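# Four arms build a three-block arch over a desk gap

## Task

Use the three blocks to make an arch spanning the gap between the two desks. Each of the two identical leaning blocks must stand upright on one of its ends (either end), sitting flat on a desk, with one block per desk, and the two must tilt toward one another. The third block, the keystone, must sit centred between them on their slanted upper ends, touching both so neither joint has a gap. All three blocks must line up along one line. Any number of the arms may be used.

## Robot and tools

Setup. Four identical i2rt Big YAM arms, arm1 to arm4, each with six joints, a right hand (three fingers and a thumb) and a wrist camera. Two fixed room cameras: cam_low and cam_low_2. All positions are in one shared scene frame, metres, origin on the floor, +z up. Foot (base_link) poses: arm1 x=+0.384 y=+0.507 z=+0.806; arm2 x=-0.377 y=+0.533 z=+0.742; arm3 x=-0.378 y=-0.497 z=+0.784; arm4 x=+0.377 y=-0.505 z=+0.772. Each foot faces along its own +x. The desk tops under the arms are at z=+0.720. Hand reach is about 1.06 m from the joint1 axis.

move. Its arguments are arm1, arm2, arm3, arm4 and cameras. Each arm gets its own object; an arm omitted receives no new command and keeps its old targets. Inside an arm's object:
- joints: absolute targets by name. Arm joints in radians: joint1_rad -2.879 to 2.879 (turns the arm about its foot, positive counter-clockwise from above, 0 along the foot's facing); joint2_rad 0 to 3.141 (shoulder, 0 = upper arm pointing back, positive lifts then swings forward); joint3_rad 0 to 3.019 (elbow, 0 = folded); joint4_rad -1.692 to 1.57 (hand pitch, positive tips fingers up); joint5_rad -1.57 to 1.57 (sideways swing, positive to the arm's right); joint6_rad -2.094 to 2.094 (roll, positive clockwise seen from behind). Hand keys hand_index_mcp through hand_thumb_ipl (sixteen hinges, each its own motor) take a unitless value -1 to 1, scaled between the hinge's two stops; toward -1 the fingers curl toward the palm and the thumb swings in front of the palm. Straight values: _mcp +0.75, _abd 0.00, _pip +0.58, _dip +0.70, thumb_cmc +0.71, thumb_axl +0.68, thumb_mcp +0.23, thumb_ipl +0.17. hand_current_limit (-1 to 1, maps to 0 to 550 mA cap, starts +0.4) and hand_speed (-0.96 to 1, starts -0.6) are settings for all motors.
- target: one list of seven numbers [x, y, z, qw, qx, qy, qz], an absolute hand pose in the scene frame (metres, then a unit quaternion), like the printed "hand" line. The hand travels in a straight line from its hand_target toward it. When target is used, joints may only hold hand keys.
- speed: top path speed, 0.002 to 0.5 m/s (default 0.25); rotation capped at twice that in rad/s. Only allowed with target.
- min_time_s: 0.1 to 8 s, the shortest duration for this arm's joint motions.
All motions in one call start together; hand paths finish together, paced by the slowest; a path lasts 0.5 to 10 s, a call at most 15 s. Hands lag, drift, may overshoot speed near full stretch, and often end a centimetre or more off. Unknown keys make a call invalid; out-of-range values get it refused, and a refusal cancels the later move, wait and finished_scene calls of that reply.

cameras: list of names from arm1_cam_wrist, arm2_cam_wrist, arm3_cam_wrist, arm4_cam_wrist, cam_low, cam_low_2, or "all"; [] for none. A move with no arm commands returns full state plus all images and the scene number.

wait: seconds (0 to 10), optional cameras; nothing new is commanded. zoom_image: camera and region [x0, y0, x1, y1] in pixels of that camera's latest image, at most 504 by 504. finished_scene: scene (its number); it ends the scene for good, so the arch must already stand unaided.

Hand geometry (hand-point axes): +z runs along straight fingers toward the tips, +x across the palm away from the thumb, +y out of the palm face (palm at y=-0.062). Finger tips reach 0.139 m past knuckles at z=-0.017. A fixed camera mast protrudes on the palm side near the wrist and can strike objects. With joints 1, 5, 6 at zero and the hand level forward, the palm faces up, thumb on the right; joint6 alone cannot make the palm face straight down.

Reading results. The "move" line lists each arm that was sent motion with "done" or its worst status, e.g. "arm1 done; arm2 time_out". joint_status and hand_status words: done; off_target (resting short, may still push); time_out (the arm holds a nearby target and keeps pushing; resend the reported position to relax it); not_followed (a self/other-arm collision check withheld it; "pose unreachable" for a target). on_its_own reports uncommanded activity; "held at" is a target, not a reading. "as last shown" lists arms not commanded; their lines repeat earlier values. hand_state words per motor: moving, goal, blocked (pressing against something), overload (shut down). Currents in mA are positive toward -1. Joint velocities in rad/s; "within noise" means still. Torques include the arm's weight; joints 3 and 4 wrap at ±28 N m. Images may lag the state slightly.

Cautions. Arms do not stop on contact and keep pushing; sustained pushing, heavy holding or full stretch heats motors (MOTOR HOT near 85 °C, the arm drops at 100 °C). A finger motor at 495 mA or more for 5 s shuts off for 10 s. Never let two robots press on each other, including one hand closing on another's fingers; the clearance check can be late and ignores hands and cameras. Do not drop blocks from height, release them while moving, slam or shove hard, or knock anything off the work area. Loose objects may get brief random nudges.

Each tool is called after ">>>" by a JSON object that holds its "name" and its "arguments", one argument or row to a line.

## Session

>>> {"name": "move", "arguments": {
  "cameras": ["all"]
}}

Scene clock: 0.00 s.
Joint torques (N m): no reading
Heat: arm1: hottest joint2_rad 29 °C; arm2: hottest joint3_rad 26 °C; arm3: hottest joint1_rad 25 °C; arm4: hottest joint3_rad 28 °C.
Joint velocities: within noise
arm1.joint_positions: joint1_rad=+0.133 joint2_rad=+0.591 joint3_rad=+1.441 joint4_rad=-1.173 joint5_rad=+0.009 joint6_rad=+1.082 hand_index_mcp=+0.753 hand_index_abd=+0.000 hand_index_pip=+0.577 hand_index_dip=+0.696 hand_middle_mcp=+0.753 hand_middle_abd=+0.000 hand_middle_pip=+0.577 hand_middle_dip=+0.696 hand_ring_mcp=+0.753 hand_ring_abd=+0.000 hand_ring_pip=+0.577 hand_ring_dip=+0.696 hand_thumb_cmc=+0.714 hand_thumb_axl=+0.677 hand_thumb_mcp=+0.226 hand_thumb_ipl=+0.168 hand_current_limit=+0.400 hand_speed=-0.600
arm1.joint_status: not commanded
arm1.hand_state: goal,goal,goal,goal,goal,goal,goal,goal,goal,goal,goal,goal,goal,goal,goal,goal
arm1.index_mcp_current_ma: 0
arm1.index_abd_current_ma: 0
arm1.index_pip_current_ma: 0
arm1.index_dip_current_ma: 0
arm1.middle_mcp_current_ma: 0
arm1.middle_abd_current_ma: 0
arm1.middle_pip_current_ma: 0
arm1.middle_dip_current_ma: 0
arm1.ring_mcp_current_ma: 0
arm1.ring_abd_current_ma: 0
arm1.ring_pip_current_ma: 0
arm1.ring_dip_current_ma: 0
arm1.thumb_cmc_current_ma: 0
arm1.thumb_axl_current_ma: 0
arm1.thumb_mcp_current_ma: 0
arm1.thumb_ipl_current_ma: 0
arm1.hand_goal_index_mcp: 0.754
arm1.hand_goal_index_abd: 0.000
arm1.hand_goal_index_pip: 0.576
arm1.hand_goal_index_dip: 0.696
arm1.hand_goal_middle_mcp: 0.754
arm1.hand_goal_middle_abd: 0.000
arm1.hand_goal_middle_pip: 0.576
arm1.hand_goal_middle_dip: 0.696
arm1.hand_goal_ring_mcp: 0.754
arm1.hand_goal_ring_abd: 0.000
arm1.hand_goal_ring_pip: 0.576
arm1.hand_goal_ring_dip: 0.696
arm1.hand_goal_thumb_cmc: 0.714
arm1.hand_goal_thumb_axl: 0.678
arm1.hand_goal_thumb_mcp: 0.226
arm1.hand_goal_thumb_ipl: 0.168
arm1.hand: x=+0.1658 y=+0.3788 z=+1.4311 quat_wxyz=(+0.574, +0.512, -0.630, +0.110) (m; scene frame)
arm1.hand_target: x=+0.1686 y=+0.3822 z=+1.4444 quat_wxyz=(+0.586, +0.506, -0.623, +0.112) (m; scene frame)
arm1.hand_status: not commanded
arm2.joint_positions: joint1_rad=-0.448 joint2_rad=+0.573 joint3_rad=+1.398 joint4_rad=-1.247 joint5_rad=-0.048 joint6_rad=+1.051 hand_index_mcp=+0.753 hand_index_abd=+0.000 hand_index_pip=+0.577 hand_index_dip=+0.696 hand_middle_mcp=+0.753 hand_middle_abd=+0.000 hand_middle_pip=+0.577 hand_middle_dip=+0.696 hand_ring_mcp=+0.753 hand_ring_abd=+0.000 hand_ring_pip=+0.577 hand_ring_dip=+0.696 hand_thumb_cmc=+0.714 hand_thumb_axl=+0.677 hand_thumb_mcp=+0.226 hand_thumb_ipl=+0.168 hand_current_limit=+0.400 hand_speed=-0.600
arm2.joint_status: not commanded
arm2.hand_state: goal,goal,goal,goal,goal,goal,goal,goal,goal,goal,goal,goal,goal,goal,goal,goal
arm2.index_mcp_current_ma: 0
arm2.index_abd_current_ma: 0
arm2.index_pip_current_ma: 0
arm2.index_dip_current_ma: 0
arm2.middle_mcp_current_ma: 0
arm2.middle_abd_current_ma: 0
arm2.middle_pip_current_ma: 0
arm2.middle_dip_current_ma: 0
arm2.ring_mcp_current_ma: 0
arm2.ring_abd_current_ma: 0
arm2.ring_pip_current_ma: 0
arm2.ring_dip_current_ma: 0
arm2.thumb_cmc_current_ma: 0
arm2.thumb_axl_current_ma: 0
arm2.thumb_mcp_current_ma: 0
arm2.thumb_ipl_current_ma: 0
arm2.hand_goal_index_mcp: 0.754
arm2.hand_goal_index_abd: 0.000
arm2.hand_goal_index_pip: 0.576
arm2.hand_goal_index_dip: 0.696
arm2.hand_goal_middle_mcp: 0.754
arm2.hand_goal_middle_abd: 0.000
arm2.hand_goal_middle_pip: 0.576
arm2.hand_goal_middle_dip: 0.696
arm2.hand_goal_ring_mcp: 0.754
arm2.hand_goal_ring_abd: 0.000
arm2.hand_goal_ring_pip: 0.576
arm2.hand_goal_ring_dip: 0.696
arm2.hand_goal_thumb_cmc: 0.714
arm2.hand_goal_thumb_axl: 0.678
arm2.hand_goal_thumb_mcp: 0.226
arm2.hand_goal_thumb_ipl: 0.168
arm2.hand: x=-0.3626 y=+0.2886 z=+1.3352 quat_wxyz=(+0.405, +0.793, -0.270, +0.366) (m; scene frame)
arm2.hand_target: x=-0.3638 y=+0.2923 z=+1.3472 quat_wxyz=(+0.414, +0.786, -0.267, +0.374) (m; scene frame)
arm2.hand_status: not commanded
arm3.joint_positions: joint1_rad=-0.486 joint2_rad=+0.616 joint3_rad=+1.393 joint4_rad=-1.200 joint5_rad=-0.022 joint6_rad=+1.102 hand_index_mcp=+0.753 hand_index_abd=+0.000 hand_index_pip=+0.577 hand_index_dip=+0.696 hand_middle_mcp=+0.753 hand_middle_abd=+0.000 hand_middle_pip=+0.577 hand_middle_dip=+0.696 hand_ring_mcp=+0.753 hand_ring_abd=+0.000 hand_ring_pip=+0.577 hand_ring_dip=+0.696 hand_thumb_cmc=+0.714 hand_thumb_axl=+0.677 hand_thumb_mcp=+0.226 hand_thumb_ipl=+0.168 hand_current_limit=+0.400 hand_speed=-0.600
arm3.joint_status: not commanded
arm3.hand_state: goal,goal,goal,goal,goal,goal,goal,goal,goal,goal,goal,goal,goal,goal,goal,goal
arm3.index_mcp_current_ma: 0
arm3.index_abd_current_ma: 0
arm3.index_pip_current_ma: 0
arm3.index_dip_current_ma: 0
arm3.middle_mcp_current_ma: 0
arm3.middle_abd_current_ma: 0
arm3.middle_pip_current_ma: 0
arm3.middle_dip_current_ma: 0
arm3.ring_mcp_current_ma: 0
arm3.ring_abd_current_ma: 0
arm3.ring_pip_current_ma: 0
arm3.ring_dip_current_ma: 0
arm3.thumb_cmc_current_ma: 0
arm3.thumb_axl_current_ma: 0
arm3.thumb_mcp_current_ma: 0
arm3.thumb_ipl_current_ma: 0
arm3.hand_goal_index_mcp: 0.754
arm3.hand_goal_index_abd: 0.000
arm3.hand_goal_index_pip: 0.576
arm3.hand_goal_index_dip: 0.696
arm3.hand_goal_middle_mcp: 0.754
arm3.hand_goal_middle_abd: 0.000
arm3.hand_goal_middle_pip: 0.576
arm3.hand_goal_middle_dip: 0.696
arm3.hand_goal_ring_mcp: 0.754
arm3.hand_goal_ring_abd: 0.000
arm3.hand_goal_ring_pip: 0.576
arm3.hand_goal_ring_dip: 0.696
arm3.hand_goal_thumb_cmc: 0.714
arm3.hand_goal_thumb_axl: 0.678
arm3.hand_goal_thumb_mcp: 0.226
arm3.hand_goal_thumb_ipl: 0.168
arm3.hand: x=-0.1076 y=-0.4854 z=+1.3707 quat_wxyz=(+0.023, +0.767, +0.340, +0.543) (m; scene frame)
arm3.hand_target: x=-0.1111 y=-0.4866 z=+1.3818 quat_wxyz=(+0.024, +0.761, +0.337, +0.553) (m; scene frame)
arm3.hand_status: not commanded
arm4.joint_positions: joint1_rad=-0.460 joint2_rad=+0.567 joint3_rad=+1.350 joint4_rad=-1.191 joint5_rad=-0.033 joint6_rad=+1.120 hand_index_mcp=+0.753 hand_index_abd=+0.000 hand_index_pip=+0.577 hand_index_dip=+0.696 hand_middle_mcp=+0.753 hand_middle_abd=+0.000 hand_middle_pip=+0.577 hand_middle_dip=+0.696 hand_ring_mcp=+0.753 hand_ring_abd=+0.000 hand_ring_pip=+0.577 hand_ring_dip=+0.696 hand_thumb_cmc=+0.714 hand_thumb_axl=+0.677 hand_thumb_mcp=+0.226 hand_thumb_ipl=+0.168 hand_current_limit=+0.400 hand_speed=-0.600
arm4.joint_status: not commanded
arm4.hand_state: goal,goal,goal,goal,goal,goal,goal,goal,goal,goal,goal,goal,goal,goal,goal,goal
arm4.index_mcp_current_ma: 0
arm4.index_abd_current_ma: 0
arm4.index_pip_current_ma: 0
arm4.index_dip_current_ma: 0
arm4.middle_mcp_current_ma: 0
arm4.middle_abd_current_ma: 0
arm4.middle_pip_current_ma: 0
arm4.middle_dip_current_ma: 0
arm4.ring_mcp_current_ma: 0
arm4.ring_abd_current_ma: 0
arm4.ring_pip_current_ma: 0
arm4.ring_dip_current_ma: 0
arm4.thumb_cmc_current_ma: 0
arm4.thumb_axl_current_ma: 0
arm4.thumb_mcp_current_ma: 0
arm4.thumb_ipl_current_ma: 0
arm4.hand_goal_index_mcp: 0.754
arm4.hand_goal_index_abd: 0.000
arm4.hand_goal_index_pip: 0.576
arm4.hand_goal_index_dip: 0.696
arm4.hand_goal_middle_mcp: 0.754
arm4.hand_goal_middle_abd: 0.000
arm4.hand_goal_middle_pip: 0.576
arm4.hand_goal_middle_dip: 0.696
arm4.hand_goal_ring_mcp: 0.754
arm4.hand_goal_ring_abd: 0.000
arm4.hand_goal_ring_pip: 0.576
arm4.hand_goal_ring_dip: 0.696
arm4.hand_goal_thumb_cmc: 0.714
arm4.hand_goal_thumb_axl: 0.678
arm4.hand_goal_thumb_mcp: 0.226
arm4.hand_goal_thumb_ipl: 0.168
arm4.hand: x=+0.3844 y=-0.2420 z=+1.3467 quat_wxyz=(-0.360, +0.334, +0.769, +0.410) (m; scene frame)
arm4.hand_target: x=+0.3855 y=-0.2461 z=+1.3602 quat_wxyz=(-0.368, +0.330, +0.761, +0.419) (m; scene frame)
arm4.hand_status: not commanded
pictures: arm1_cam_wrist, arm2_cam_wrist, arm3_cam_wrist, arm4_cam_wrist, cam_low, cam_low_2
camera_calibration:
arm1_cam_wrist: T_world_to_cam=[[-0.630975, 0.703568, -0.326899, 0.335532], [0.773559, 0.538542, -0.334034, 0.0940091], [-0.0589666, -0.463643, -0.884058, 1.57586], [0, 0, 0, 1]] pos_world=[0.231914, 0.44394, 1.53424]
arm2_cam_wrist: T_world_to_cam=[[-0.896737, -0.202947, -0.393287, 0.292385], [-0.0937705, 0.95561, -0.279313, 0.0178169], [0.432515, -0.213592, -0.875962, 1.50891], [0, 0, 0, 1]] pos_world=[-0.388765, 0.364604, 1.44172]
arm3_cam_wrist: T_world_to_cam=[[0.162161, -0.900218, -0.404119, 0.172313], [-0.965845, -0.0609217, -0.251855, 0.16472], [0.202105, 0.431158, -0.87935, 1.55853], [0, 0, 0, 1]] pos_world=[-0.183835, -0.506818, 1.48161]
arm4_cam_wrist: T_world_to_cam=[[0.902631, 0.0696786, -0.424738, 0.271116], [-0.0444199, -0.96646, -0.252947, 0.0773837], [-0.428117, 0.247185, -0.869261, 1.52024], [0, 0, 0, 1]] pos_world=[0.40956, -0.319883, 1.45621]

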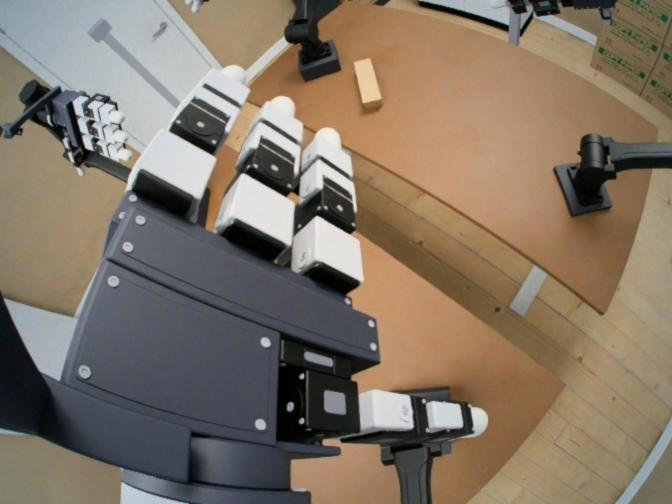

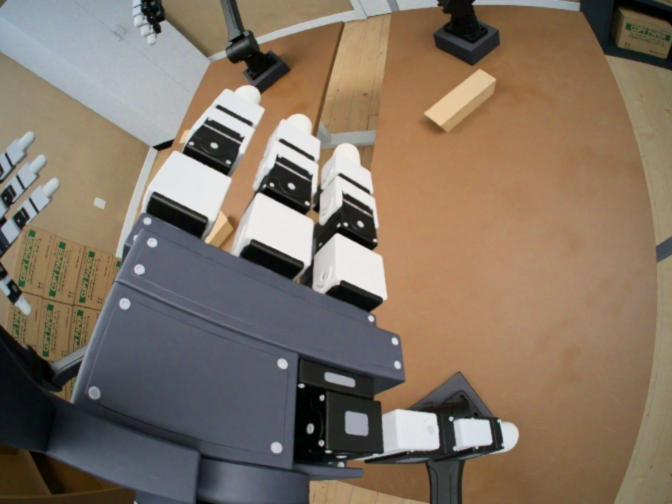

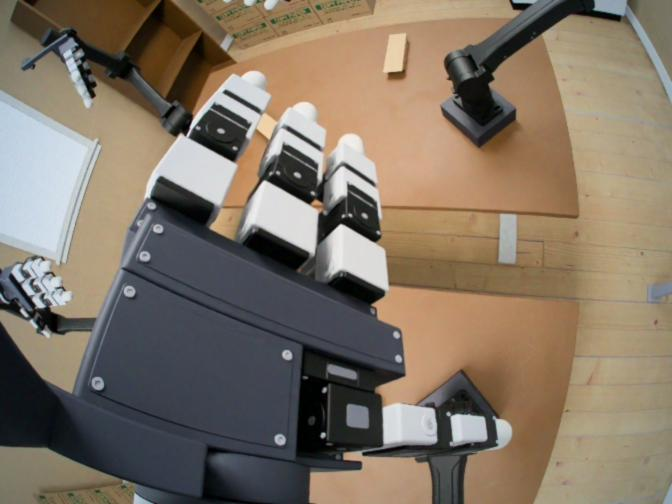

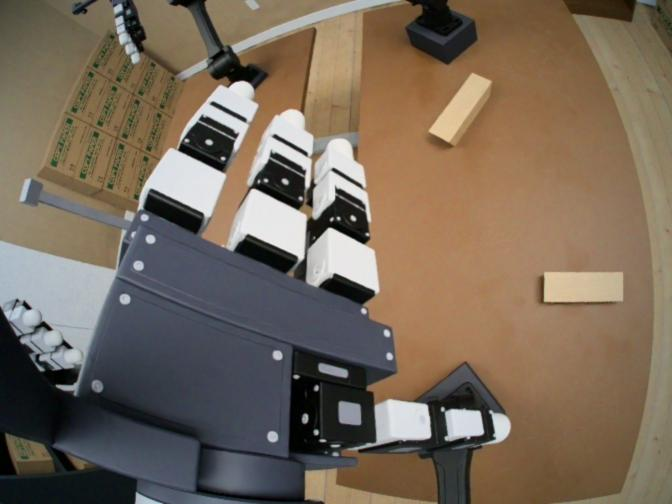

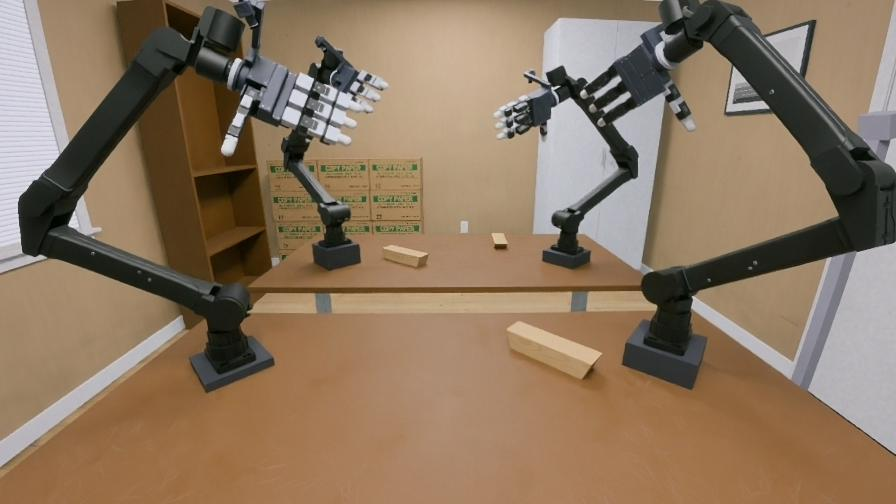

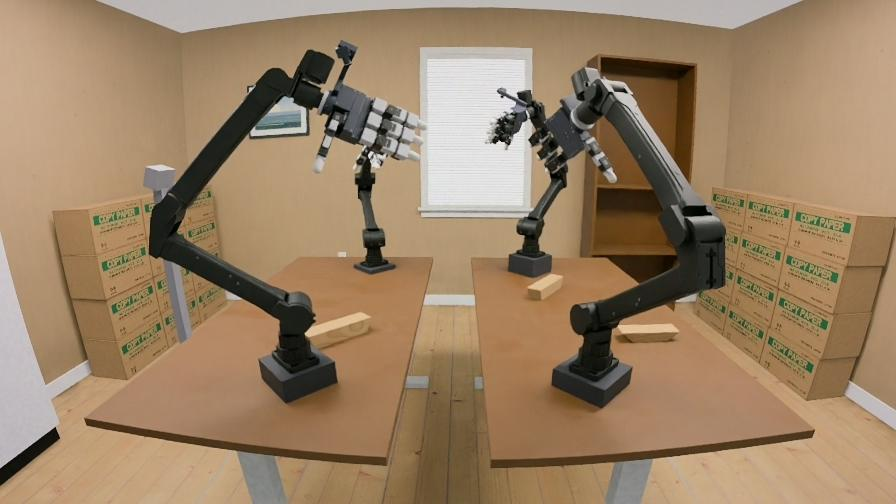

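>>> {"name": "zoom_image", "arguments": {
  "camera": "cam_low_2",
  "region": [280, 260, 400, 360]
}}

>>> {"name": "zoom_image", "arguments": {
  "camera": "cam_low_2",
  "region": [510, 260, 700, 350]
}}

>>> {"name": "zoom_image", "arguments": {
  "camera": "cam_low",
  "region": [490, 310, 620, 400]
}}

>>> {"name": "zoom_image", "arguments": {
  "camera": "cam_low",
  "region": [370, 220, 520, 280]
}}

>>> {"name": "zoom_image", "arguments": {
  "camera": "arm4_cam_wrist",
  "region": [410, 50, 650, 330]
}}

>>> {"name": "zoom_image", "arguments": {
  "camera": "arm2_cam_wrist",
  "region": [400, 50, 520, 150]
}}

Scaled by 4.200 from the camera's 896x504 image, which has a finer 1280x720 frame.

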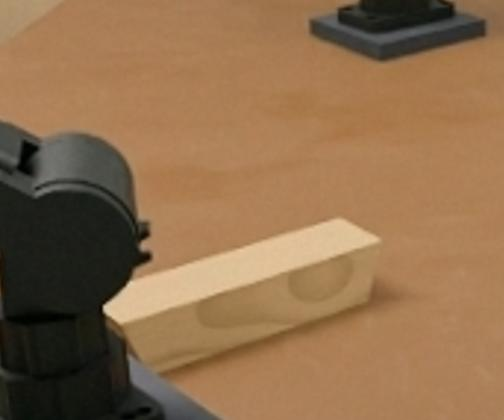

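Scaled by 2.653 from the camera's 896x504 image, which has a finer 1280x720 frame.

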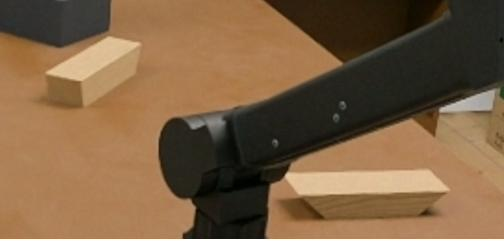

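Scaled by 3.877 from the camera's 896x504 image, which has a finer 1280x720 frame.

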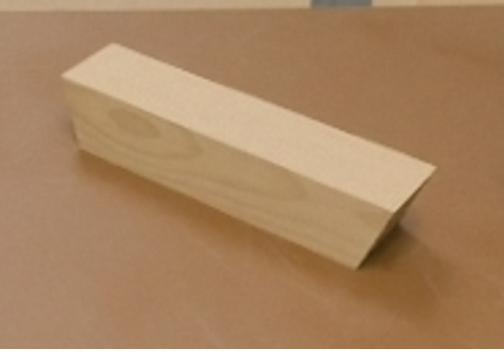

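Scaled by 3.360 from the camera's 896x504 image, which has a finer 1280x720 frame.

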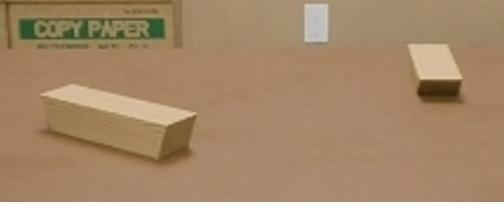

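Scaled by 1.800 from the camera's 672x504 image, which has a finer 960x720 frame.

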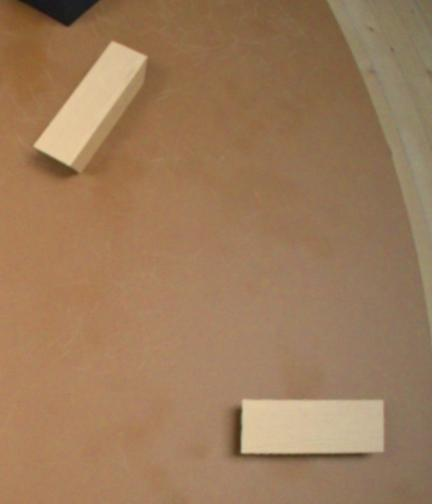

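Scaled by 4.200 from the camera's 672x504 image, which has a finer 960x720 frame.

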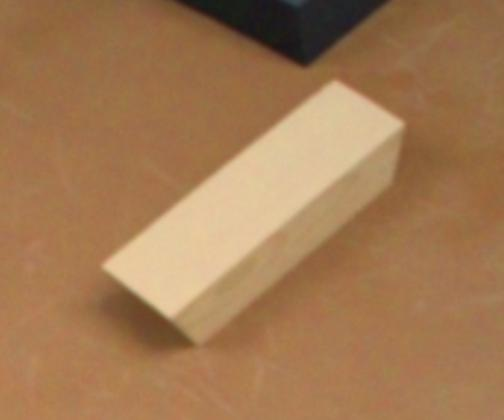

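>>> {"name": "zoom_image", "arguments": {
  "camera": "arm4_cam_wrist",
  "region": [410, 50, 530, 160]
}}

>>> {"name": "zoom_image", "arguments": {
  "camera": "arm1_cam_wrist",
  "region": [330, 40, 430, 130]
}}

>>> {"name": "zoom_image", "arguments": {
  "camera": "arm3_cam_wrist",
  "region": [360, 20, 440, 90]
}}

Scaled by 4.200 from the camera's 672x504 image, which has a finer 960x720 frame.

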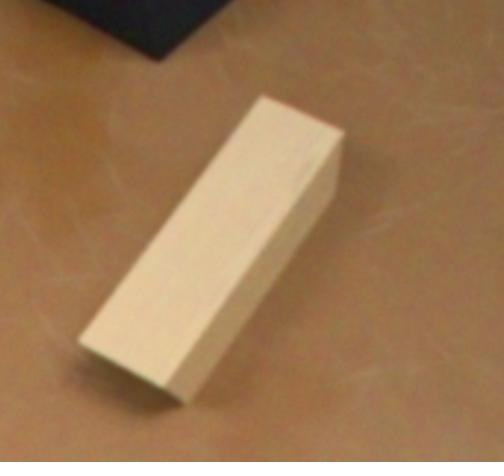

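Scaled by 5.040 from the camera's 672x504 image, which has a finer 960x720 frame.

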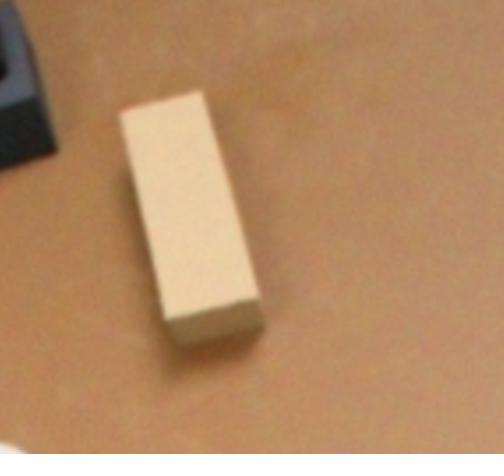

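Scaled by 6.300 from the camera's 672x504 image, which has a finer 960x720 frame.

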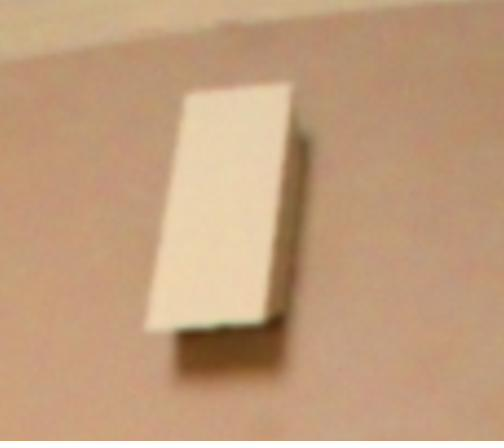

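>>> {"name": "zoom_image", "arguments": {
  "camera": "cam_low",
  "region": [375, 235, 435, 275]
}}

>>> {"name": "zoom_image", "arguments": {
  "camera": "cam_low_2",
  "region": [520, 265, 570, 305]
}}

>>> {"name": "zoom_image", "arguments": {
  "camera": "cam_low_2",
  "region": [610, 315, 690, 350]
}}

>>> {"name": "zoom_image", "arguments": {
  "camera": "cam_low",
  "region": [480, 225, 520, 255]
}}

Scaled by 8.400 from the camera's 896x504 image, which has a finer 1280x720 frame.

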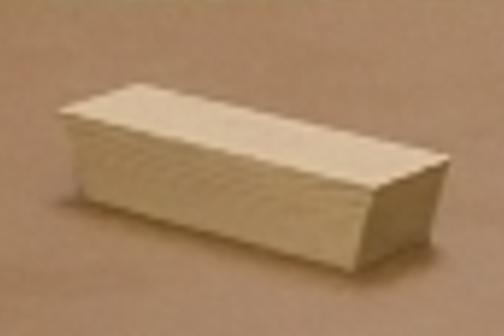

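Scaled by 10.080 from the camera's 896x504 image, which has a finer 1280x720 frame.

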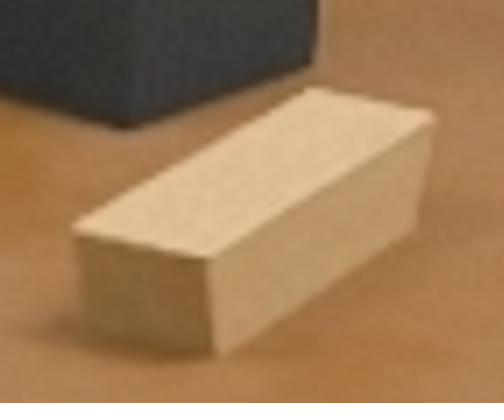

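Scaled by 6.300 from the camera's 896x504 image, which has a finer 1280x720 frame.

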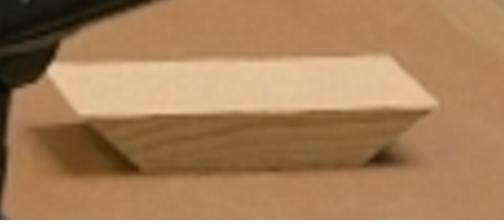

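Scaled by 12.600 from the camera's 896x504 image, which has a finer 1280x720 frame.

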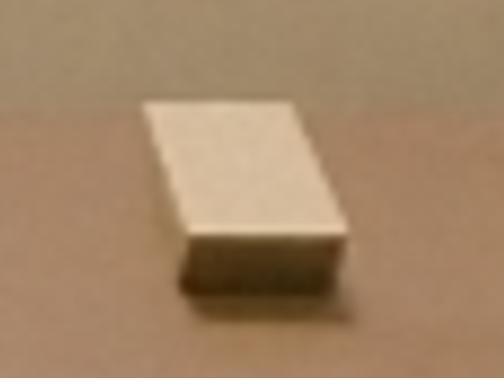

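>>> {"name": "move", "arguments": {
  "arm1": {"joints": {"joint1_rad": 1.096, "joint6_rad": 1.9, "hand_middle_mcp": -0.15, "hand_middle_pip": -0.8, "hand_middle_dip": -0.2, "hand_index_abd": 0.13, "hand_ring_abd": -0.13, "hand_thumb_cmc": -0.57, "hand_current_limit": 0.75}, "min_time_s": 3},
  "arm2": {"joints": {"joint1_rad": -0.866, "joint6_rad": 0.726, "hand_middle_mcp": -0.15, "hand_middle_pip": -0.8, "hand_middle_dip": -0.2, "hand_index_abd": 0.13, "hand_ring_abd": -0.13, "hand_current_limit": 0.75}, "min_time_s": 3},
  "arm4": {"joints": {"joint1_rad": 0.5, "hand_middle_mcp": -0.15, "hand_middle_pip": -0.8, "hand_middle_dip": -0.2, "hand_index_abd": 0.13, "hand_ring_abd": -0.13, "hand_current_limit": 0.75}, "min_time_s": 3}
}}

>>> {"name": "move", "arguments": {
  "arm1": {"target": [0.570, -0.2235, 1.08, 0, 0.6884, -0.7254, 0], "speed": 0.2},
  "arm2": {"target": [-0.415, -0.275, 1.10, 0, 0.9239, -0.3827, 0], "speed": 0.2},
  "cameras": ["arm1_cam_wrist", "arm2_cam_wrist", "cam_low"]
}}

Scene clock: 69.50 s.
Joint torques (N m): arm1=[-0.32 3.55 9.39 1.77 0.1 -0.03] | arm2=[1.67 2.26 10.21 2.39 0.02 -0.36] | arm3=[-1.67 1.96 11.7 2.61 0.08 -0.13] | arm4=[0.44 1.85 8.99 2.24 0.02 -0.23]
Heat: arm1: hottest joint3_rad 33 °C; arm2: hottest joint3_rad 30 °C; arm3: hottest joint3_rad 28 °C; arm4: hottest joint3_rad 34 °C.
move: arm1 done; arm2 done; arm4 done
Joint velocities: within noise
arm1.joint_positions: joint1_rad=+1.087 joint2_rad=+0.591 joint3_rad=+1.441 joint4_rad=-1.173 joint5_rad=+0.009 joint6_rad=+1.886 hand_index_mcp=+0.754 hand_index_abd=+0.131 hand_index_pip=+0.577 hand_index_dip=+0.696 hand_middle_mcp=-0.144 hand_middle_abd=+0.001 hand_middle_pip=-0.798 hand_middle_dip=-0.197 hand_ring_mcp=+0.753 hand_ring_abd=-0.119 hand_ring_pip=+0.577 hand_ring_dip=+0.696 hand_thumb_cmc=-0.551 hand_thumb_axl=+0.677 hand_thumb_mcp=+0.226 hand_thumb_ipl=+0.168 hand_current_limit=+0.750 hand_speed=-0.600
arm1.joint_status: all done
arm1.hand_state: goal,goal,goal,goal,goal,goal,goal,goal,goal,goal,goal,goal,goal,goal,goal,goal
arm1.index_mcp_current_ma: 0
arm1.index_abd_current_ma: 0
arm1.index_pip_current_ma: 0
arm1.index_dip_current_ma: 0
arm1.middle_mcp_current_ma: 6
arm1.middle_abd_current_ma: 0
arm1.middle_pip_current_ma: 1
arm1.middle_dip_current_ma: 2
arm1.ring_mcp_current_ma: 0
arm1.ring_abd_current_ma: 10
arm1.ring_pip_current_ma: 0
arm1.ring_dip_current_ma: 0
arm1.thumb_cmc_current_ma: 27
arm1.thumb_axl_current_ma: 0
arm1.thumb_mcp_current_ma: 0
arm1.thumb_ipl_current_ma: 0
arm1.hand_goal_index_mcp: 0.754
arm1.hand_goal_index_abd: 0.130
arm1.hand_goal_index_pip: 0.576
arm1.hand_goal_index_dip: 0.696
arm1.hand_goal_middle_mcp: -0.150
arm1.hand_goal_middle_abd: 0.000
arm1.hand_goal_middle_pip: -0.800
arm1.hand_goal_middle_dip: -0.200
arm1.hand_goal_ring_mcp: 0.754
arm1.hand_goal_ring_abd: -0.130
arm1.hand_goal_ring_pip: 0.576
arm1.hand_goal_ring_dip: 0.696
arm1.hand_goal_thumb_cmc: -0.570
arm1.hand_goal_thumb_axl: 0.678
arm1.hand_goal_thumb_mcp: 0.226
arm1.hand_goal_thumb_ipl: 0.168
arm1.hand: x=+0.3682 y=+0.2780 z=+1.3665 quat_wxyz=(+0.281, +0.558, -0.590, +0.512) (m; scene frame)
arm1.hand_target: x=+0.3700 y=+0.2807 z=+1.3782 quat_wxyz=(+0.281, +0.550, -0.585, +0.526) (m; scene frame)
arm1.hand_status: not commanded
arm2.joint_positions: joint1_rad=-0.856 joint2_rad=+0.573 joint3_rad=+1.398 joint4_rad=-1.247 joint5_rad=-0.048 joint6_rad=+0.740 hand_index_mcp=+0.758 hand_index_abd=+0.130 hand_index_pip=+0.577 hand_index_dip=+0.696 hand_middle_mcp=-0.138 hand_middle_abd=+0.001 hand_middle_pip=-0.798 hand_middle_dip=-0.197 hand_ring_mcp=+0.758 hand_ring_abd=-0.120 hand_ring_pip=+0.577 hand_ring_dip=+0.696 hand_thumb_cmc=+0.717 hand_thumb_axl=+0.677 hand_thumb_mcp=+0.226 hand_thumb_ipl=+0.168 hand_current_limit=+0.750 hand_speed=-0.600
arm2.joint_status: all done
arm2.hand_state: goal,goal,goal,goal,goal,goal,goal,goal,goal,goal,goal,goal,goal,goal,goal,goal
arm2.index_mcp_current_ma: 6
arm2.index_abd_current_ma: 0
arm2.index_pip_current_ma: 1
arm2.index_dip_current_ma: 0
arm2.middle_mcp_current_ma: 24
arm2.middle_abd_current_ma: 0
arm2.middle_pip_current_ma: 2
arm2.middle_dip_current_ma: 3
arm2.ring_mcp_current_ma: 5
arm2.ring_abd_current_ma: 14
arm2.ring_pip_current_ma: 1
arm2.ring_dip_current_ma: 0
arm2.thumb_cmc_current_ma: 4
arm2.thumb_axl_current_ma: -1
arm2.thumb_mcp_current_ma: 0
arm2.thumb_ipl_current_ma: 0
arm2.hand_goal_index_mcp: 0.754
arm2.hand_goal_index_abd: 0.130
arm2.hand_goal_index_pip: 0.576
arm2.hand_goal_index_dip: 0.696
arm2.hand_goal_middle_mcp: -0.150
arm2.hand_goal_middle_abd: 0.000
arm2.hand_goal_middle_pip: -0.800
arm2.hand_goal_middle_dip: -0.200
arm2.hand_goal_ring_mcp: 0.754
arm2.hand_goal_ring_abd: -0.130
arm2.hand_goal_ring_pip: 0.576
arm2.hand_goal_ring_dip: 0.696
arm2.hand_goal_thumb_cmc: 0.714
arm2.hand_goal_thumb_axl: 0.678
arm2.hand_goal_thumb_mcp: 0.226
arm2.hand_goal_thumb_ipl: 0.168
arm2.hand: x=-0.4522 y=+0.2945 z=+1.3585 quat_wxyz=(+0.509, +0.778, -0.309, +0.202) (m; scene frame)
arm2.hand_target: x=-0.4536 y=+0.2995 z=+1.3718 quat_wxyz=(+0.522, +0.771, -0.304, +0.200) (m; scene frame)
arm2.hand_status: not commanded
arm3: as last shown
arm3.joint_positions: joint1_rad=-0.486 joint2_rad=+0.616 joint3_rad=+1.393 joint4_rad=-1.200 joint5_rad=-0.022 joint6_rad=+1.102 hand_index_mcp=+0.755 hand_index_abd=+0.001 hand_index_pip=+0.577 hand_index_dip=+0.696 hand_middle_mcp=+0.755 hand_middle_abd=+0.001 hand_middle_pip=+0.577 hand_middle_dip=+0.696 hand_ring_mcp=+0.755 hand_ring_abd=+0.001 hand_ring_pip=+0.577 hand_ring_dip=+0.696 hand_thumb_cmc=+0.715 hand_thumb_axl=+0.677 hand_thumb_mcp=+0.226 hand_thumb_ipl=+0.168 hand_current_limit=+0.400 hand_speed=-0.600
arm4.joint_positions: joint1_rad=+0.490 joint2_rad=+0.567 joint3_rad=+1.350 joint4_rad=-1.191 joint5_rad=-0.033 joint6_rad=+1.120 hand_index_mcp=+0.755 hand_index_abd=+0.131 hand_index_pip=+0.577 hand_index_dip=+0.696 hand_middle_mcp=-0.141 hand_middle_abd=+0.001 hand_middle_pip=-0.798 hand_middle_dip=-0.198 hand_ring_mcp=+0.755 hand_ring_abd=-0.119 hand_ring_pip=+0.577 hand_ring_dip=+0.696 hand_thumb_cmc=+0.715 hand_thumb_axl=+0.677 hand_thumb_mcp=+0.226 hand_thumb_ipl=+0.168 hand_current_limit=+0.750 hand_speed=-0.600
arm4.joint_status: all done
arm4.hand_state: goal,goal,goal,goal,goal,goal,goal,goal,goal,goal,goal,goal,goal,goal,goal,goal
arm4.index_mcp_current_ma: 2
arm4.index_abd_current_ma: 0
arm4.index_pip_current_ma: 1
arm4.index_dip_current_ma: 0
arm4.middle_mcp_current_ma: 21
arm4.middle_abd_current_ma: 1
arm4.middle_pip_current_ma: 3
arm4.middle_dip_current_ma: 4
arm4.ring_mcp_current_ma: 2
arm4.ring_abd_current_ma: 19
arm4.ring_pip_current_ma: 1
arm4.ring_dip_current_ma: 0
arm4.thumb_cmc_current_ma: 1
arm4.thumb_axl_current_ma: -1
arm4.thumb_mcp_current_ma: 0
arm4.thumb_ipl_current_ma: 0
arm4.hand_goal_index_mcp: 0.754
arm4.hand_goal_index_abd: 0.130
arm4.hand_goal_index_pip: 0.576
arm4.hand_goal_index_dip: 0.696
arm4.hand_goal_middle_mcp: -0.150
arm4.hand_goal_middle_abd: 0.000
arm4.hand_goal_middle_pip: -0.800
arm4.hand_goal_middle_dip: -0.200
arm4.hand_goal_ring_mcp: 0.754
arm4.hand_goal_ring_abd: -0.130
arm4.hand_goal_ring_pip: 0.576
arm4.hand_goal_ring_dip: 0.696
arm4.hand_goal_thumb_cmc: 0.714
arm4.hand_goal_thumb_axl: 0.678
arm4.hand_goal_thumb_mcp: 0.226
arm4.hand_goal_thumb_ipl: 0.168
arm4.hand: x=+0.1694 y=-0.3415 z=+1.3461 quat_wxyz=(-0.509, -0.052, +0.836, +0.196) (m; scene frame)
arm4.hand_target: x=+0.1718 y=-0.3448 z=+1.3597 quat_wxyz=(-0.522, -0.056, +0.828, +0.199) (m; scene frame)
arm4.hand_status: not commanded
pictures: none

Scene clock: 73.73 s.
Joint torques (N m): arm1=[-0.26 -23.06 12.53 0.64 0.35 -0.21] | arm2=[3.02 -18.37 13.59 0.72 0.24 -0.27] | arm3=[-1.67 2.02 11.67 2.62 0.08 -0.12] | arm4=[0.15 1.9 9.03 2.21 0.01 -0.22]
Heat: arm1: hottest joint3_rad 33 °C; arm2: hottest joint3_rad 31 °C; arm3: hottest joint3_rad 28 °C; arm4: hottest joint3_rad 35 °C.
move: arm1 off_target; arm2 off_target
Joint velocities: within noise
arm1.joint_positions: joint1_rad=+1.175 joint2_rad=+2.427 joint3_rad=+2.878 joint4_rad=-1.665 joint5_rad=+0.039 joint6_rad=+1.855 hand_index_mcp=+0.753 hand_index_abd=+0.131 hand_index_pip=+0.577 hand_index_dip=+0.696 hand_middle_mcp=-0.145 hand_middle_abd=+0.001 hand_middle_pip=-0.798 hand_middle_dip=-0.197 hand_ring_mcp=+0.753 hand_ring_abd=-0.124 hand_ring_pip=+0.577 hand_ring_dip=+0.696 hand_thumb_cmc=-0.563 hand_thumb_axl=+0.677 hand_thumb_mcp=+0.224 hand_thumb_ipl=+0.168 hand_current_limit=+0.750 hand_speed=-0.600
arm1.joint_status: not commanded
arm1.hand_state: goal,goal,goal,goal,goal,goal,goal,goal,goal,goal,goal,goal,goal,goal,goal,goal
arm1.index_mcp_current_ma: 0
arm1.index_abd_current_ma: 0
arm1.index_pip_current_ma: 0
arm1.index_dip_current_ma: 0
arm1.middle_mcp_current_ma: 4
arm1.middle_abd_current_ma: 0
arm1.middle_pip_current_ma: 1
arm1.middle_dip_current_ma: 2
arm1.ring_mcp_current_ma: 0
arm1.ring_abd_current_ma: 4
arm1.ring_pip_current_ma: 0
arm1.ring_dip_current_ma: 0
arm1.thumb_cmc_current_ma: 6
arm1.thumb_axl_current_ma: 0
arm1.thumb_mcp_current_ma: -1
arm1.thumb_ipl_current_ma: 0
arm1.hand_goal_index_mcp: 0.754
arm1.hand_goal_index_abd: 0.130
arm1.hand_goal_index_pip: 0.576
arm1.hand_goal_index_dip: 0.696
arm1.hand_goal_middle_mcp: -0.150
arm1.hand_goal_middle_abd: 0.000
arm1.hand_goal_middle_pip: -0.800
arm1.hand_goal_middle_dip: -0.200
arm1.hand_goal_ring_mcp: 0.754
arm1.hand_goal_ring_abd: -0.130
arm1.hand_goal_ring_pip: 0.576
arm1.hand_goal_ring_dip: 0.696
arm1.hand_goal_thumb_cmc: -0.570
arm1.hand_goal_thumb_axl: 0.678
arm1.hand_goal_thumb_mcp: 0.226
arm1.hand_goal_thumb_ipl: 0.168
arm1.hand: x=+0.5623 y=-0.2151 z=+1.0539 quat_wxyz=(+0.097, +0.717, -0.674, +0.149) (m; scene frame)
arm1.hand_target: x=+0.5692 y=-0.2208 z=+1.0793 quat_wxyz=(+0.115, +0.719, -0.662, +0.179) (m; scene frame)
arm1.hand_status: off_target (0.028 m and 21.5 deg from the pose sent, 0.612 m and 71.4 deg at the start; pose on its path clipped on 28 of 127 steps; a joint's target at an end of its range on 48 of 127 steps)
arm2.joint_positions: joint1_rad=-0.764 joint2_rad=+2.337 joint3_rad=+2.863 joint4_rad=-1.698 joint5_rad=+0.041 joint6_rad=+0.733 hand_index_mcp=+0.758 hand_index_abd=+0.130 hand_index_pip=+0.577 hand_index_dip=+0.696 hand_middle_mcp=-0.139 hand_middle_abd=+0.001 hand_middle_pip=-0.798 hand_middle_dip=-0.197 hand_ring_mcp=+0.758 hand_ring_abd=-0.124 hand_ring_pip=+0.577 hand_ring_dip=+0.696 hand_thumb_cmc=+0.717 hand_thumb_axl=+0.677 hand_thumb_mcp=+0.224 hand_thumb_ipl=+0.168 hand_current_limit=+0.750 hand_speed=-0.600
arm2.joint_status: not commanded
arm2.hand_state: goal,goal,goal,goal,goal,goal,goal,goal,goal,goal,goal,goal,goal,goal,goal,goal
arm2.index_mcp_current_ma: 6
arm2.index_abd_current_ma: 0
arm2.index_pip_current_ma: 1
arm2.index_dip_current_ma: 0
arm2.middle_mcp_current_ma: 22
arm2.middle_abd_current_ma: 0
arm2.middle_pip_current_ma: 2
arm2.middle_dip_current_ma: 3
arm2.ring_mcp_current_ma: 5
arm2.ring_abd_current_ma: 7
arm2.ring_pip_current_ma: 1
arm2.ring_dip_current_ma: 0
arm2.thumb_cmc_current_ma: 4
arm2.thumb_axl_current_ma: -1
arm2.thumb_mcp_current_ma: -4
arm2.thumb_ipl_current_ma: 0
arm2.hand_goal_index_mcp: 0.754
arm2.hand_goal_index_abd: 0.130
arm2.hand_goal_index_pip: 0.576
arm2.hand_goal_index_dip: 0.696
arm2.hand_goal_middle_mcp: -0.150
arm2.hand_goal_middle_abd: 0.000
arm2.hand_goal_middle_pip: -0.800
arm2.hand_goal_middle_dip: -0.200
arm2.hand_goal_ring_mcp: 0.754
arm2.hand_goal_ring_abd: -0.130
arm2.hand_goal_ring_pip: 0.576
arm2.hand_goal_ring_dip: 0.696
arm2.hand_goal_thumb_cmc: 0.714
arm2.hand_goal_thumb_axl: 0.678
arm2.hand_goal_thumb_mcp: 0.226
arm2.hand_goal_thumb_ipl: 0.168
arm2.hand: x=-0.4221 y=-0.2688 z=+1.0918 quat_wxyz=(+0.196, +0.920, -0.335, +0.056) (m; scene frame)
arm2.hand_target: x=-0.4151 y=-0.2734 z=+1.0993 quat_wxyz=(+0.208, +0.921, -0.324, +0.059) (m; scene frame)
arm2.hand_status: off_target (0.012 m and 24.1 deg from the pose sent, 0.627 m and 66.4 deg at the start; pose on its path clipped on 30 of 127 steps; a joint's target at an end of its range on 52 of 127 steps)
arm3, arm4: as last shown
pictures: arm1_cam_wrist, arm2_cam_wrist, cam_low
camera_calibration:
arm1_cam_wrist: T_world_to_cam=[[-0.691614, 0.665946, -0.279617, 0.856415], [0.418651, 0.685094, 0.596136, -0.768122], [0.588558, 0.295234, -0.75262, 0.651006], [0, 0, 0, 1]] pos_world=[0.530729, -0.236289, 1.18733]
arm2_cam_wrist: T_world_to_cam=[[-0.997168, 0.0749647, -0.00606628, -0.360286], [0.0667101, 0.918841, 0.38895, -0.194881], [0.0347314, 0.387443, -0.921239, 1.24555], [0, 0, 0, 1]] pos_world=[-0.389524, -0.276506, 1.22106]

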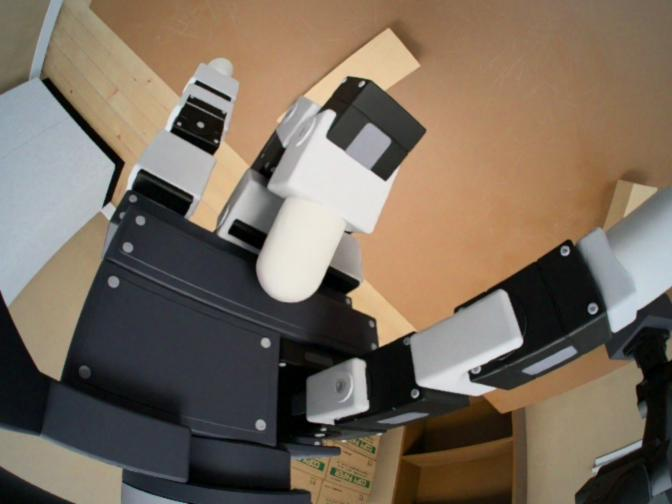

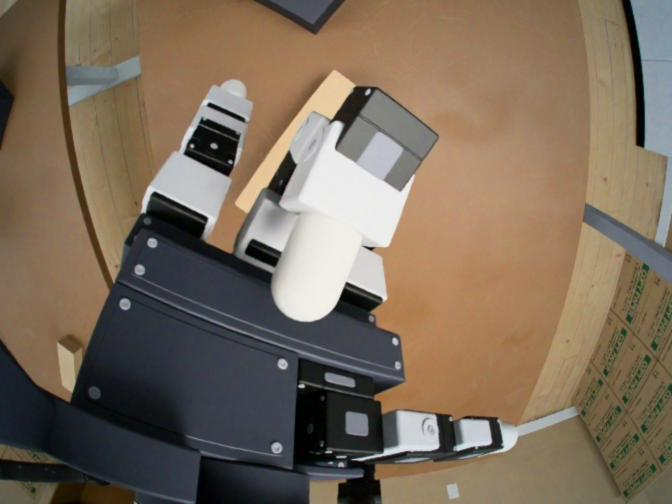

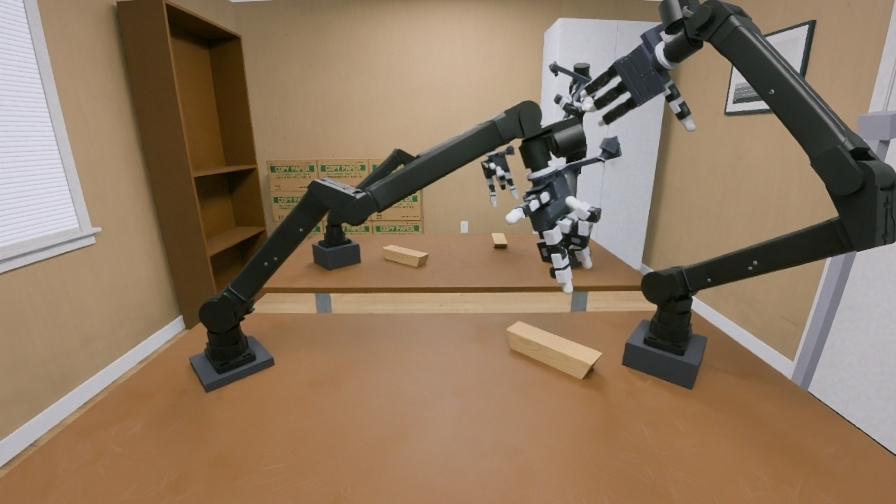

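>>> {"name": "zoom_image", "arguments": {
  "camera": "arm2_cam_wrist",
  "region": [220, 50, 380, 230]
}}

>>> {"name": "zoom_image", "arguments": {
  "camera": "arm1_cam_wrist",
  "region": [290, 10, 440, 130]
}}

Scaled by 2.800 from the camera's 672x504 image, which has a finer 960x720 frame.

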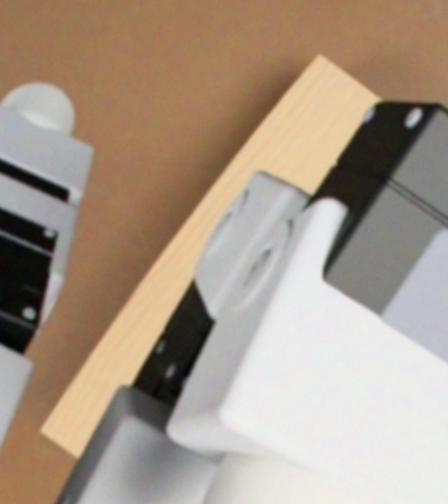

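Scaled by 3.360 from the camera's 672x504 image, which has a finer 960x720 frame.

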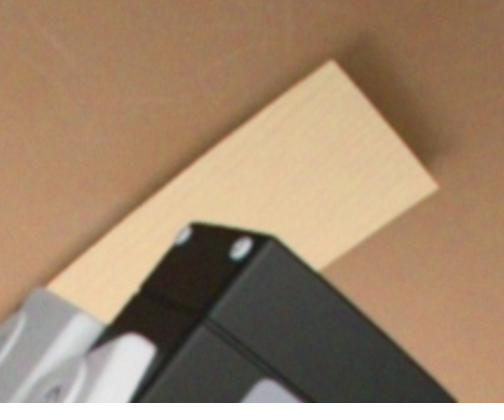

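>>> {"name": "move", "arguments": {
  "arm1": {"target": [0.580, -0.218, 0.97, 0, 0.6884, -0.7254, 0], "speed": 0.15},
  "arm2": {"target": [-0.3985, -0.2714, 0.97, 0, 0.9336, -0.3584, 0], "speed": 0.15},
  "cameras": ["arm1_cam_wrist", "arm2_cam_wrist", "cam_low", "cam_low_2"]
}}

>>> {"name": "zoom_image", "arguments": {
  "camera": "cam_low",
  "region": [480, 200, 640, 390]
}}

>>> {"name": "zoom_image", "arguments": {
  "camera": "cam_low",
  "region": [460, 190, 540, 260]
}}

Scene clock: 86.90 s.
Joint torques (N m): arm1=[-0.32 -23.77 11.25 -0.69 0.11 0.11] | arm2=[3.14 -18.55 9.02 0.32 0.08 0.02] | arm3=[-1.73 2.02 11.69 2.62 0.08 -0.13] | arm4=[0.21 1.67 8.98 2.26 0.01 -0.25]
Heat: arm1: hottest joint3_rad 36 °C; arm2: hottest joint3_rad 32 °C; arm3: hottest joint3_rad 28 °C; arm4: hottest joint3_rad 35 °C.
move: arm1 off_target; arm2 off_target
Joint velocities: within noise
arm1.joint_positions: joint1_rad=+1.181 joint2_rad=+2.561 joint3_rad=+2.878 joint4_rad=-1.665 joint5_rad=+0.024 joint6_rad=+1.901 hand_index_mcp=+0.753 hand_index_abd=+0.131 hand_index_pip=+0.577 hand_index_dip=+0.696 hand_middle_mcp=-0.145 hand_middle_abd=+0.001 hand_middle_pip=-0.798 hand_middle_dip=-0.197 hand_ring_mcp=+0.753 hand_ring_abd=-0.124 hand_ring_pip=+0.577 hand_ring_dip=+0.696 hand_thumb_cmc=-0.564 hand_thumb_axl=+0.677 hand_thumb_mcp=+0.224 hand_thumb_ipl=+0.168 hand_current_limit=+0.750 hand_speed=-0.600
arm1.joint_status: not commanded
arm1.hand_state: goal,goal,goal,goal,goal,goal,goal,goal,goal,goal,goal,goal,goal,goal,goal,goal
arm1.index_mcp_current_ma: 0
arm1.index_abd_current_ma: 0
arm1.index_pip_current_ma: 0
arm1.index_dip_current_ma: 0
arm1.middle_mcp_current_ma: 4
arm1.middle_abd_current_ma: 0
arm1.middle_pip_current_ma: 1
arm1.middle_dip_current_ma: 2
arm1.ring_mcp_current_ma: 0
arm1.ring_abd_current_ma: 4
arm1.ring_pip_current_ma: 0
arm1.ring_dip_current_ma: 0
arm1.thumb_cmc_current_ma: 5
arm1.thumb_axl_current_ma: 0
arm1.thumb_mcp_current_ma: -1
arm1.thumb_ipl_current_ma: 0
arm1.hand_goal_index_mcp: 0.754
arm1.hand_goal_index_abd: 0.130
arm1.hand_goal_index_pip: 0.576
arm1.hand_goal_index_dip: 0.696
arm1.hand_goal_middle_mcp: -0.150
arm1.hand_goal_middle_abd: 0.000
arm1.hand_goal_middle_pip: -0.800
arm1.hand_goal_middle_dip: -0.200
arm1.hand_goal_ring_mcp: 0.754
arm1.hand_goal_ring_abd: -0.130
arm1.hand_goal_ring_pip: 0.576
arm1.hand_goal_ring_dip: 0.696
arm1.hand_goal_thumb_cmc: -0.570
arm1.hand_goal_thumb_axl: 0.678
arm1.hand_goal_thumb_mcp: 0.226
arm1.hand_goal_thumb_ipl: 0.168
arm1.hand: x=+0.5727 y=-0.2182 z=+0.9554 quat_wxyz=(+0.059, +0.712, -0.694, +0.095) (m; scene frame)
arm1.hand_target: x=+0.5793 y=-0.2167 z=+0.9694 quat_wxyz=(+0.062, +0.708, -0.695, +0.107) (m; scene frame)
arm1.hand_status: off_target (0.016 m and 13.6 deg from the pose sent, 0.086 m and 21.5 deg at the start; a joint's target at an end of its range on 62 of 64 steps)
arm2.joint_positions: joint1_rad=-0.746 joint2_rad=+2.383 joint3_rad=+2.733 joint4_rad=-1.698 joint5_rad=+0.019 joint6_rad=+0.745 hand_index_mcp=+0.758 hand_index_abd=+0.130 hand_index_pip=+0.577 hand_index_dip=+0.696 hand_middle_mcp=-0.139 hand_middle_abd=+0.001 hand_middle_pip=-0.798 hand_middle_dip=-0.197 hand_ring_mcp=+0.757 hand_ring_abd=-0.125 hand_ring_pip=+0.577 hand_ring_dip=+0.696 hand_thumb_cmc=+0.717 hand_thumb_axl=+0.677 hand_thumb_mcp=+0.224 hand_thumb_ipl=+0.168 hand_current_limit=+0.750 hand_speed=-0.600
arm2.joint_status: not commanded
arm2.hand_state: goal,goal,goal,goal,goal,goal,goal,goal,goal,goal,goal,goal,goal,goal,goal,goal
arm2.index_mcp_current_ma: 5
arm2.index_abd_current_ma: 0
arm2.index_pip_current_ma: 1
arm2.index_dip_current_ma: 0
arm2.middle_mcp_current_ma: 22
arm2.middle_abd_current_ma: 0
arm2.middle_pip_current_ma: 2
arm2.middle_dip_current_ma: 3
arm2.ring_mcp_current_ma: 5
arm2.ring_abd_current_ma: 7
arm2.ring_pip_current_ma: 1
arm2.ring_dip_current_ma: 0
arm2.thumb_cmc_current_ma: 4
arm2.thumb_axl_current_ma: -1
arm2.thumb_mcp_current_ma: -4
arm2.thumb_ipl_current_ma: 0
arm2.hand_goal_index_mcp: 0.754
arm2.hand_goal_index_abd: 0.130
arm2.hand_goal_index_pip: 0.576
arm2.hand_goal_index_dip: 0.696
arm2.hand_goal_middle_mcp: -0.150
arm2.hand_goal_middle_abd: 0.000
arm2.hand_goal_middle_pip: -0.800
arm2.hand_goal_middle_dip: -0.200
arm2.hand_goal_ring_mcp: 0.754
arm2.hand_goal_ring_abd: -0.130
arm2.hand_goal_ring_pip: 0.576
arm2.hand_goal_ring_dip: 0.696
arm2.hand_goal_thumb_cmc: 0.714
arm2.hand_goal_thumb_axl: 0.678
arm2.hand_goal_thumb_mcp: 0.226
arm2.hand_goal_thumb_ipl: 0.168
arm2.hand: x=-0.4053 y=-0.2702 z=+0.9925 quat_wxyz=(+0.111, +0.935, -0.334, +0.034) (m; scene frame)
arm2.hand_target: x=-0.3985 y=-0.2703 z=+0.9699 quat_wxyz=(+0.094, +0.936, -0.337, +0.029) (m; scene frame)
arm2.hand_status: off_target (0.024 m and 13.6 deg from the pose sent, 0.124 m and 23.6 deg at the start; a joint's target at an end of its range on 62 of 64 steps)
arm3, arm4: as last shown
pictures: arm1_cam_wrist, arm2_cam_wrist, cam_low, cam_low_2
camera_calibration:
arm1_cam_wrist: T_world_to_cam=[[-0.672347, 0.719722, -0.173059, 0.737107], [0.453306, 0.585147, 0.672396, -0.826042], [0.585204, 0.373635, -0.719676, 0.559267], [0, 0, 0, 1]] pos_world=[0.542757, -0.256118, 1.08548]
arm2_cam_wrist: T_world_to_cam=[[-0.997923, 0.063828, -0.00867381, -0.344842], [0.0487227, 0.836026, 0.546522, -0.342216], [0.0421349, 0.544964, -0.8374, 1.11623], [0, 0, 0, 1]] pos_world=[-0.374485, -0.300195, 1.11877]

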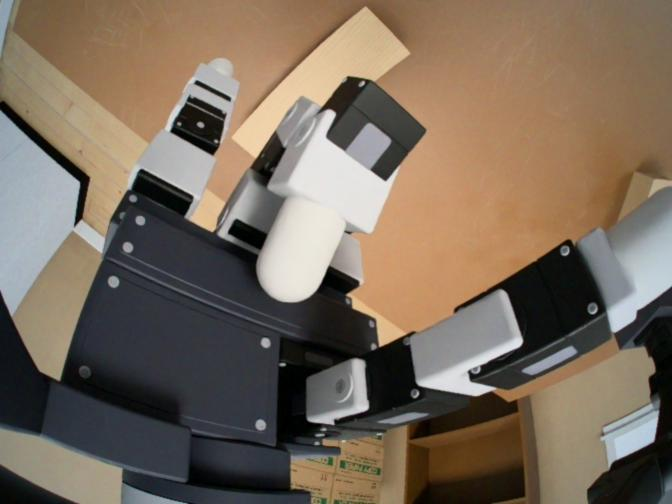

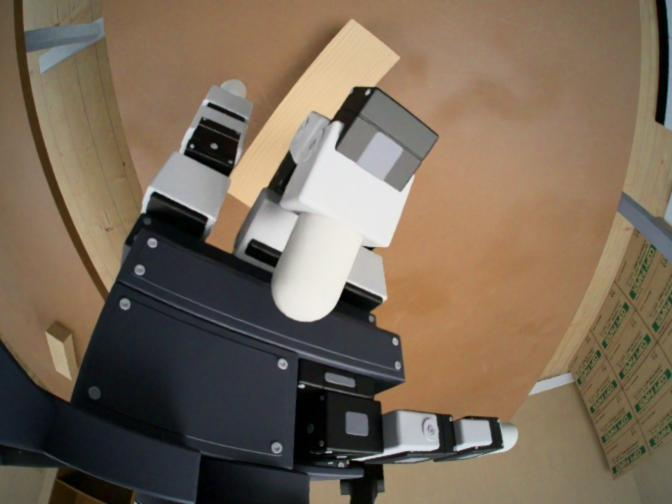

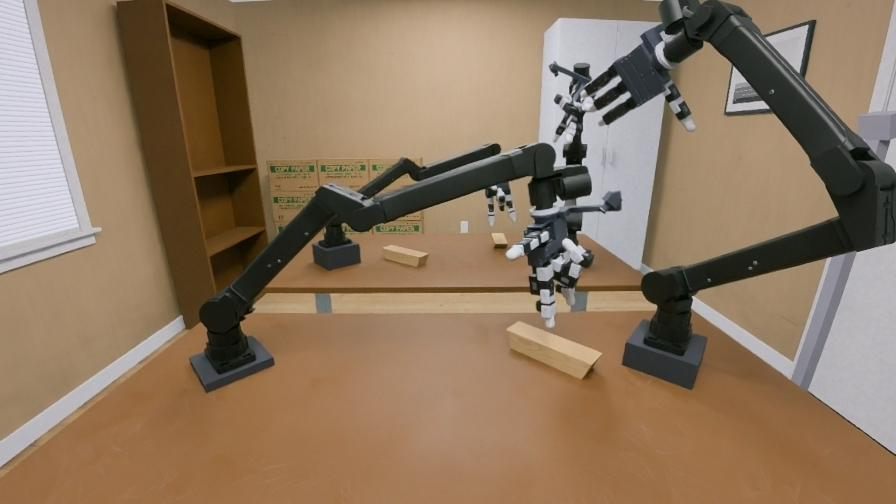

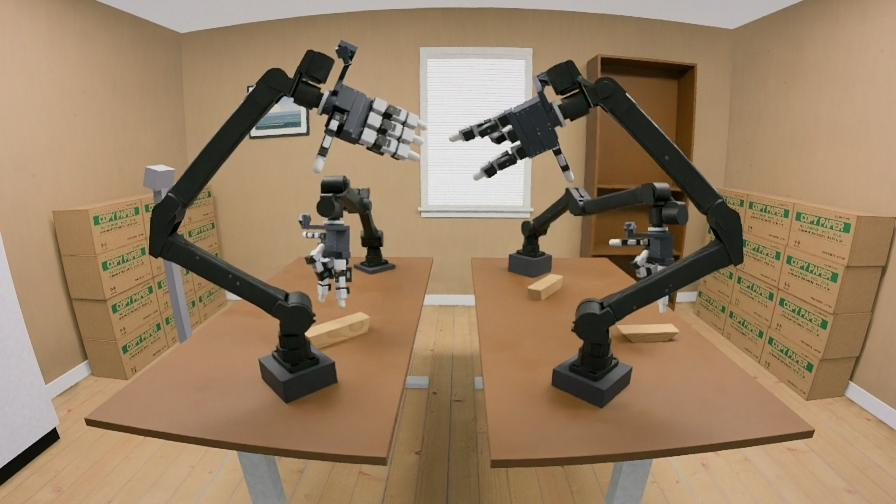

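Scaled by 2.653 from the camera's 896x504 image, which has a finer 1280x720 frame.

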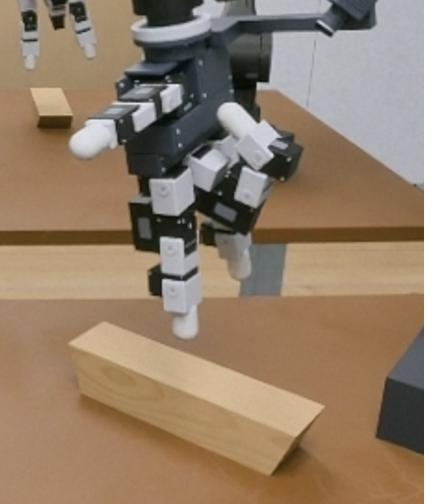

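Scaled by 6.300 from the camera's 896x504 image, which has a finer 1280x720 frame.

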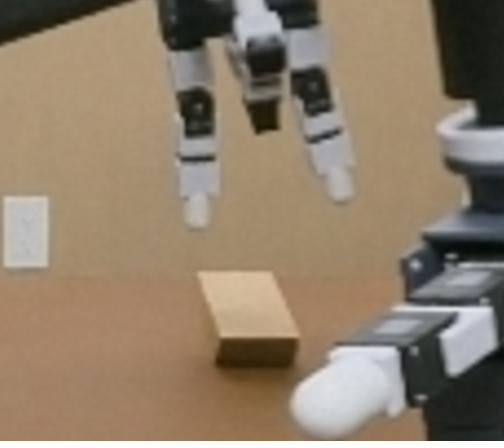

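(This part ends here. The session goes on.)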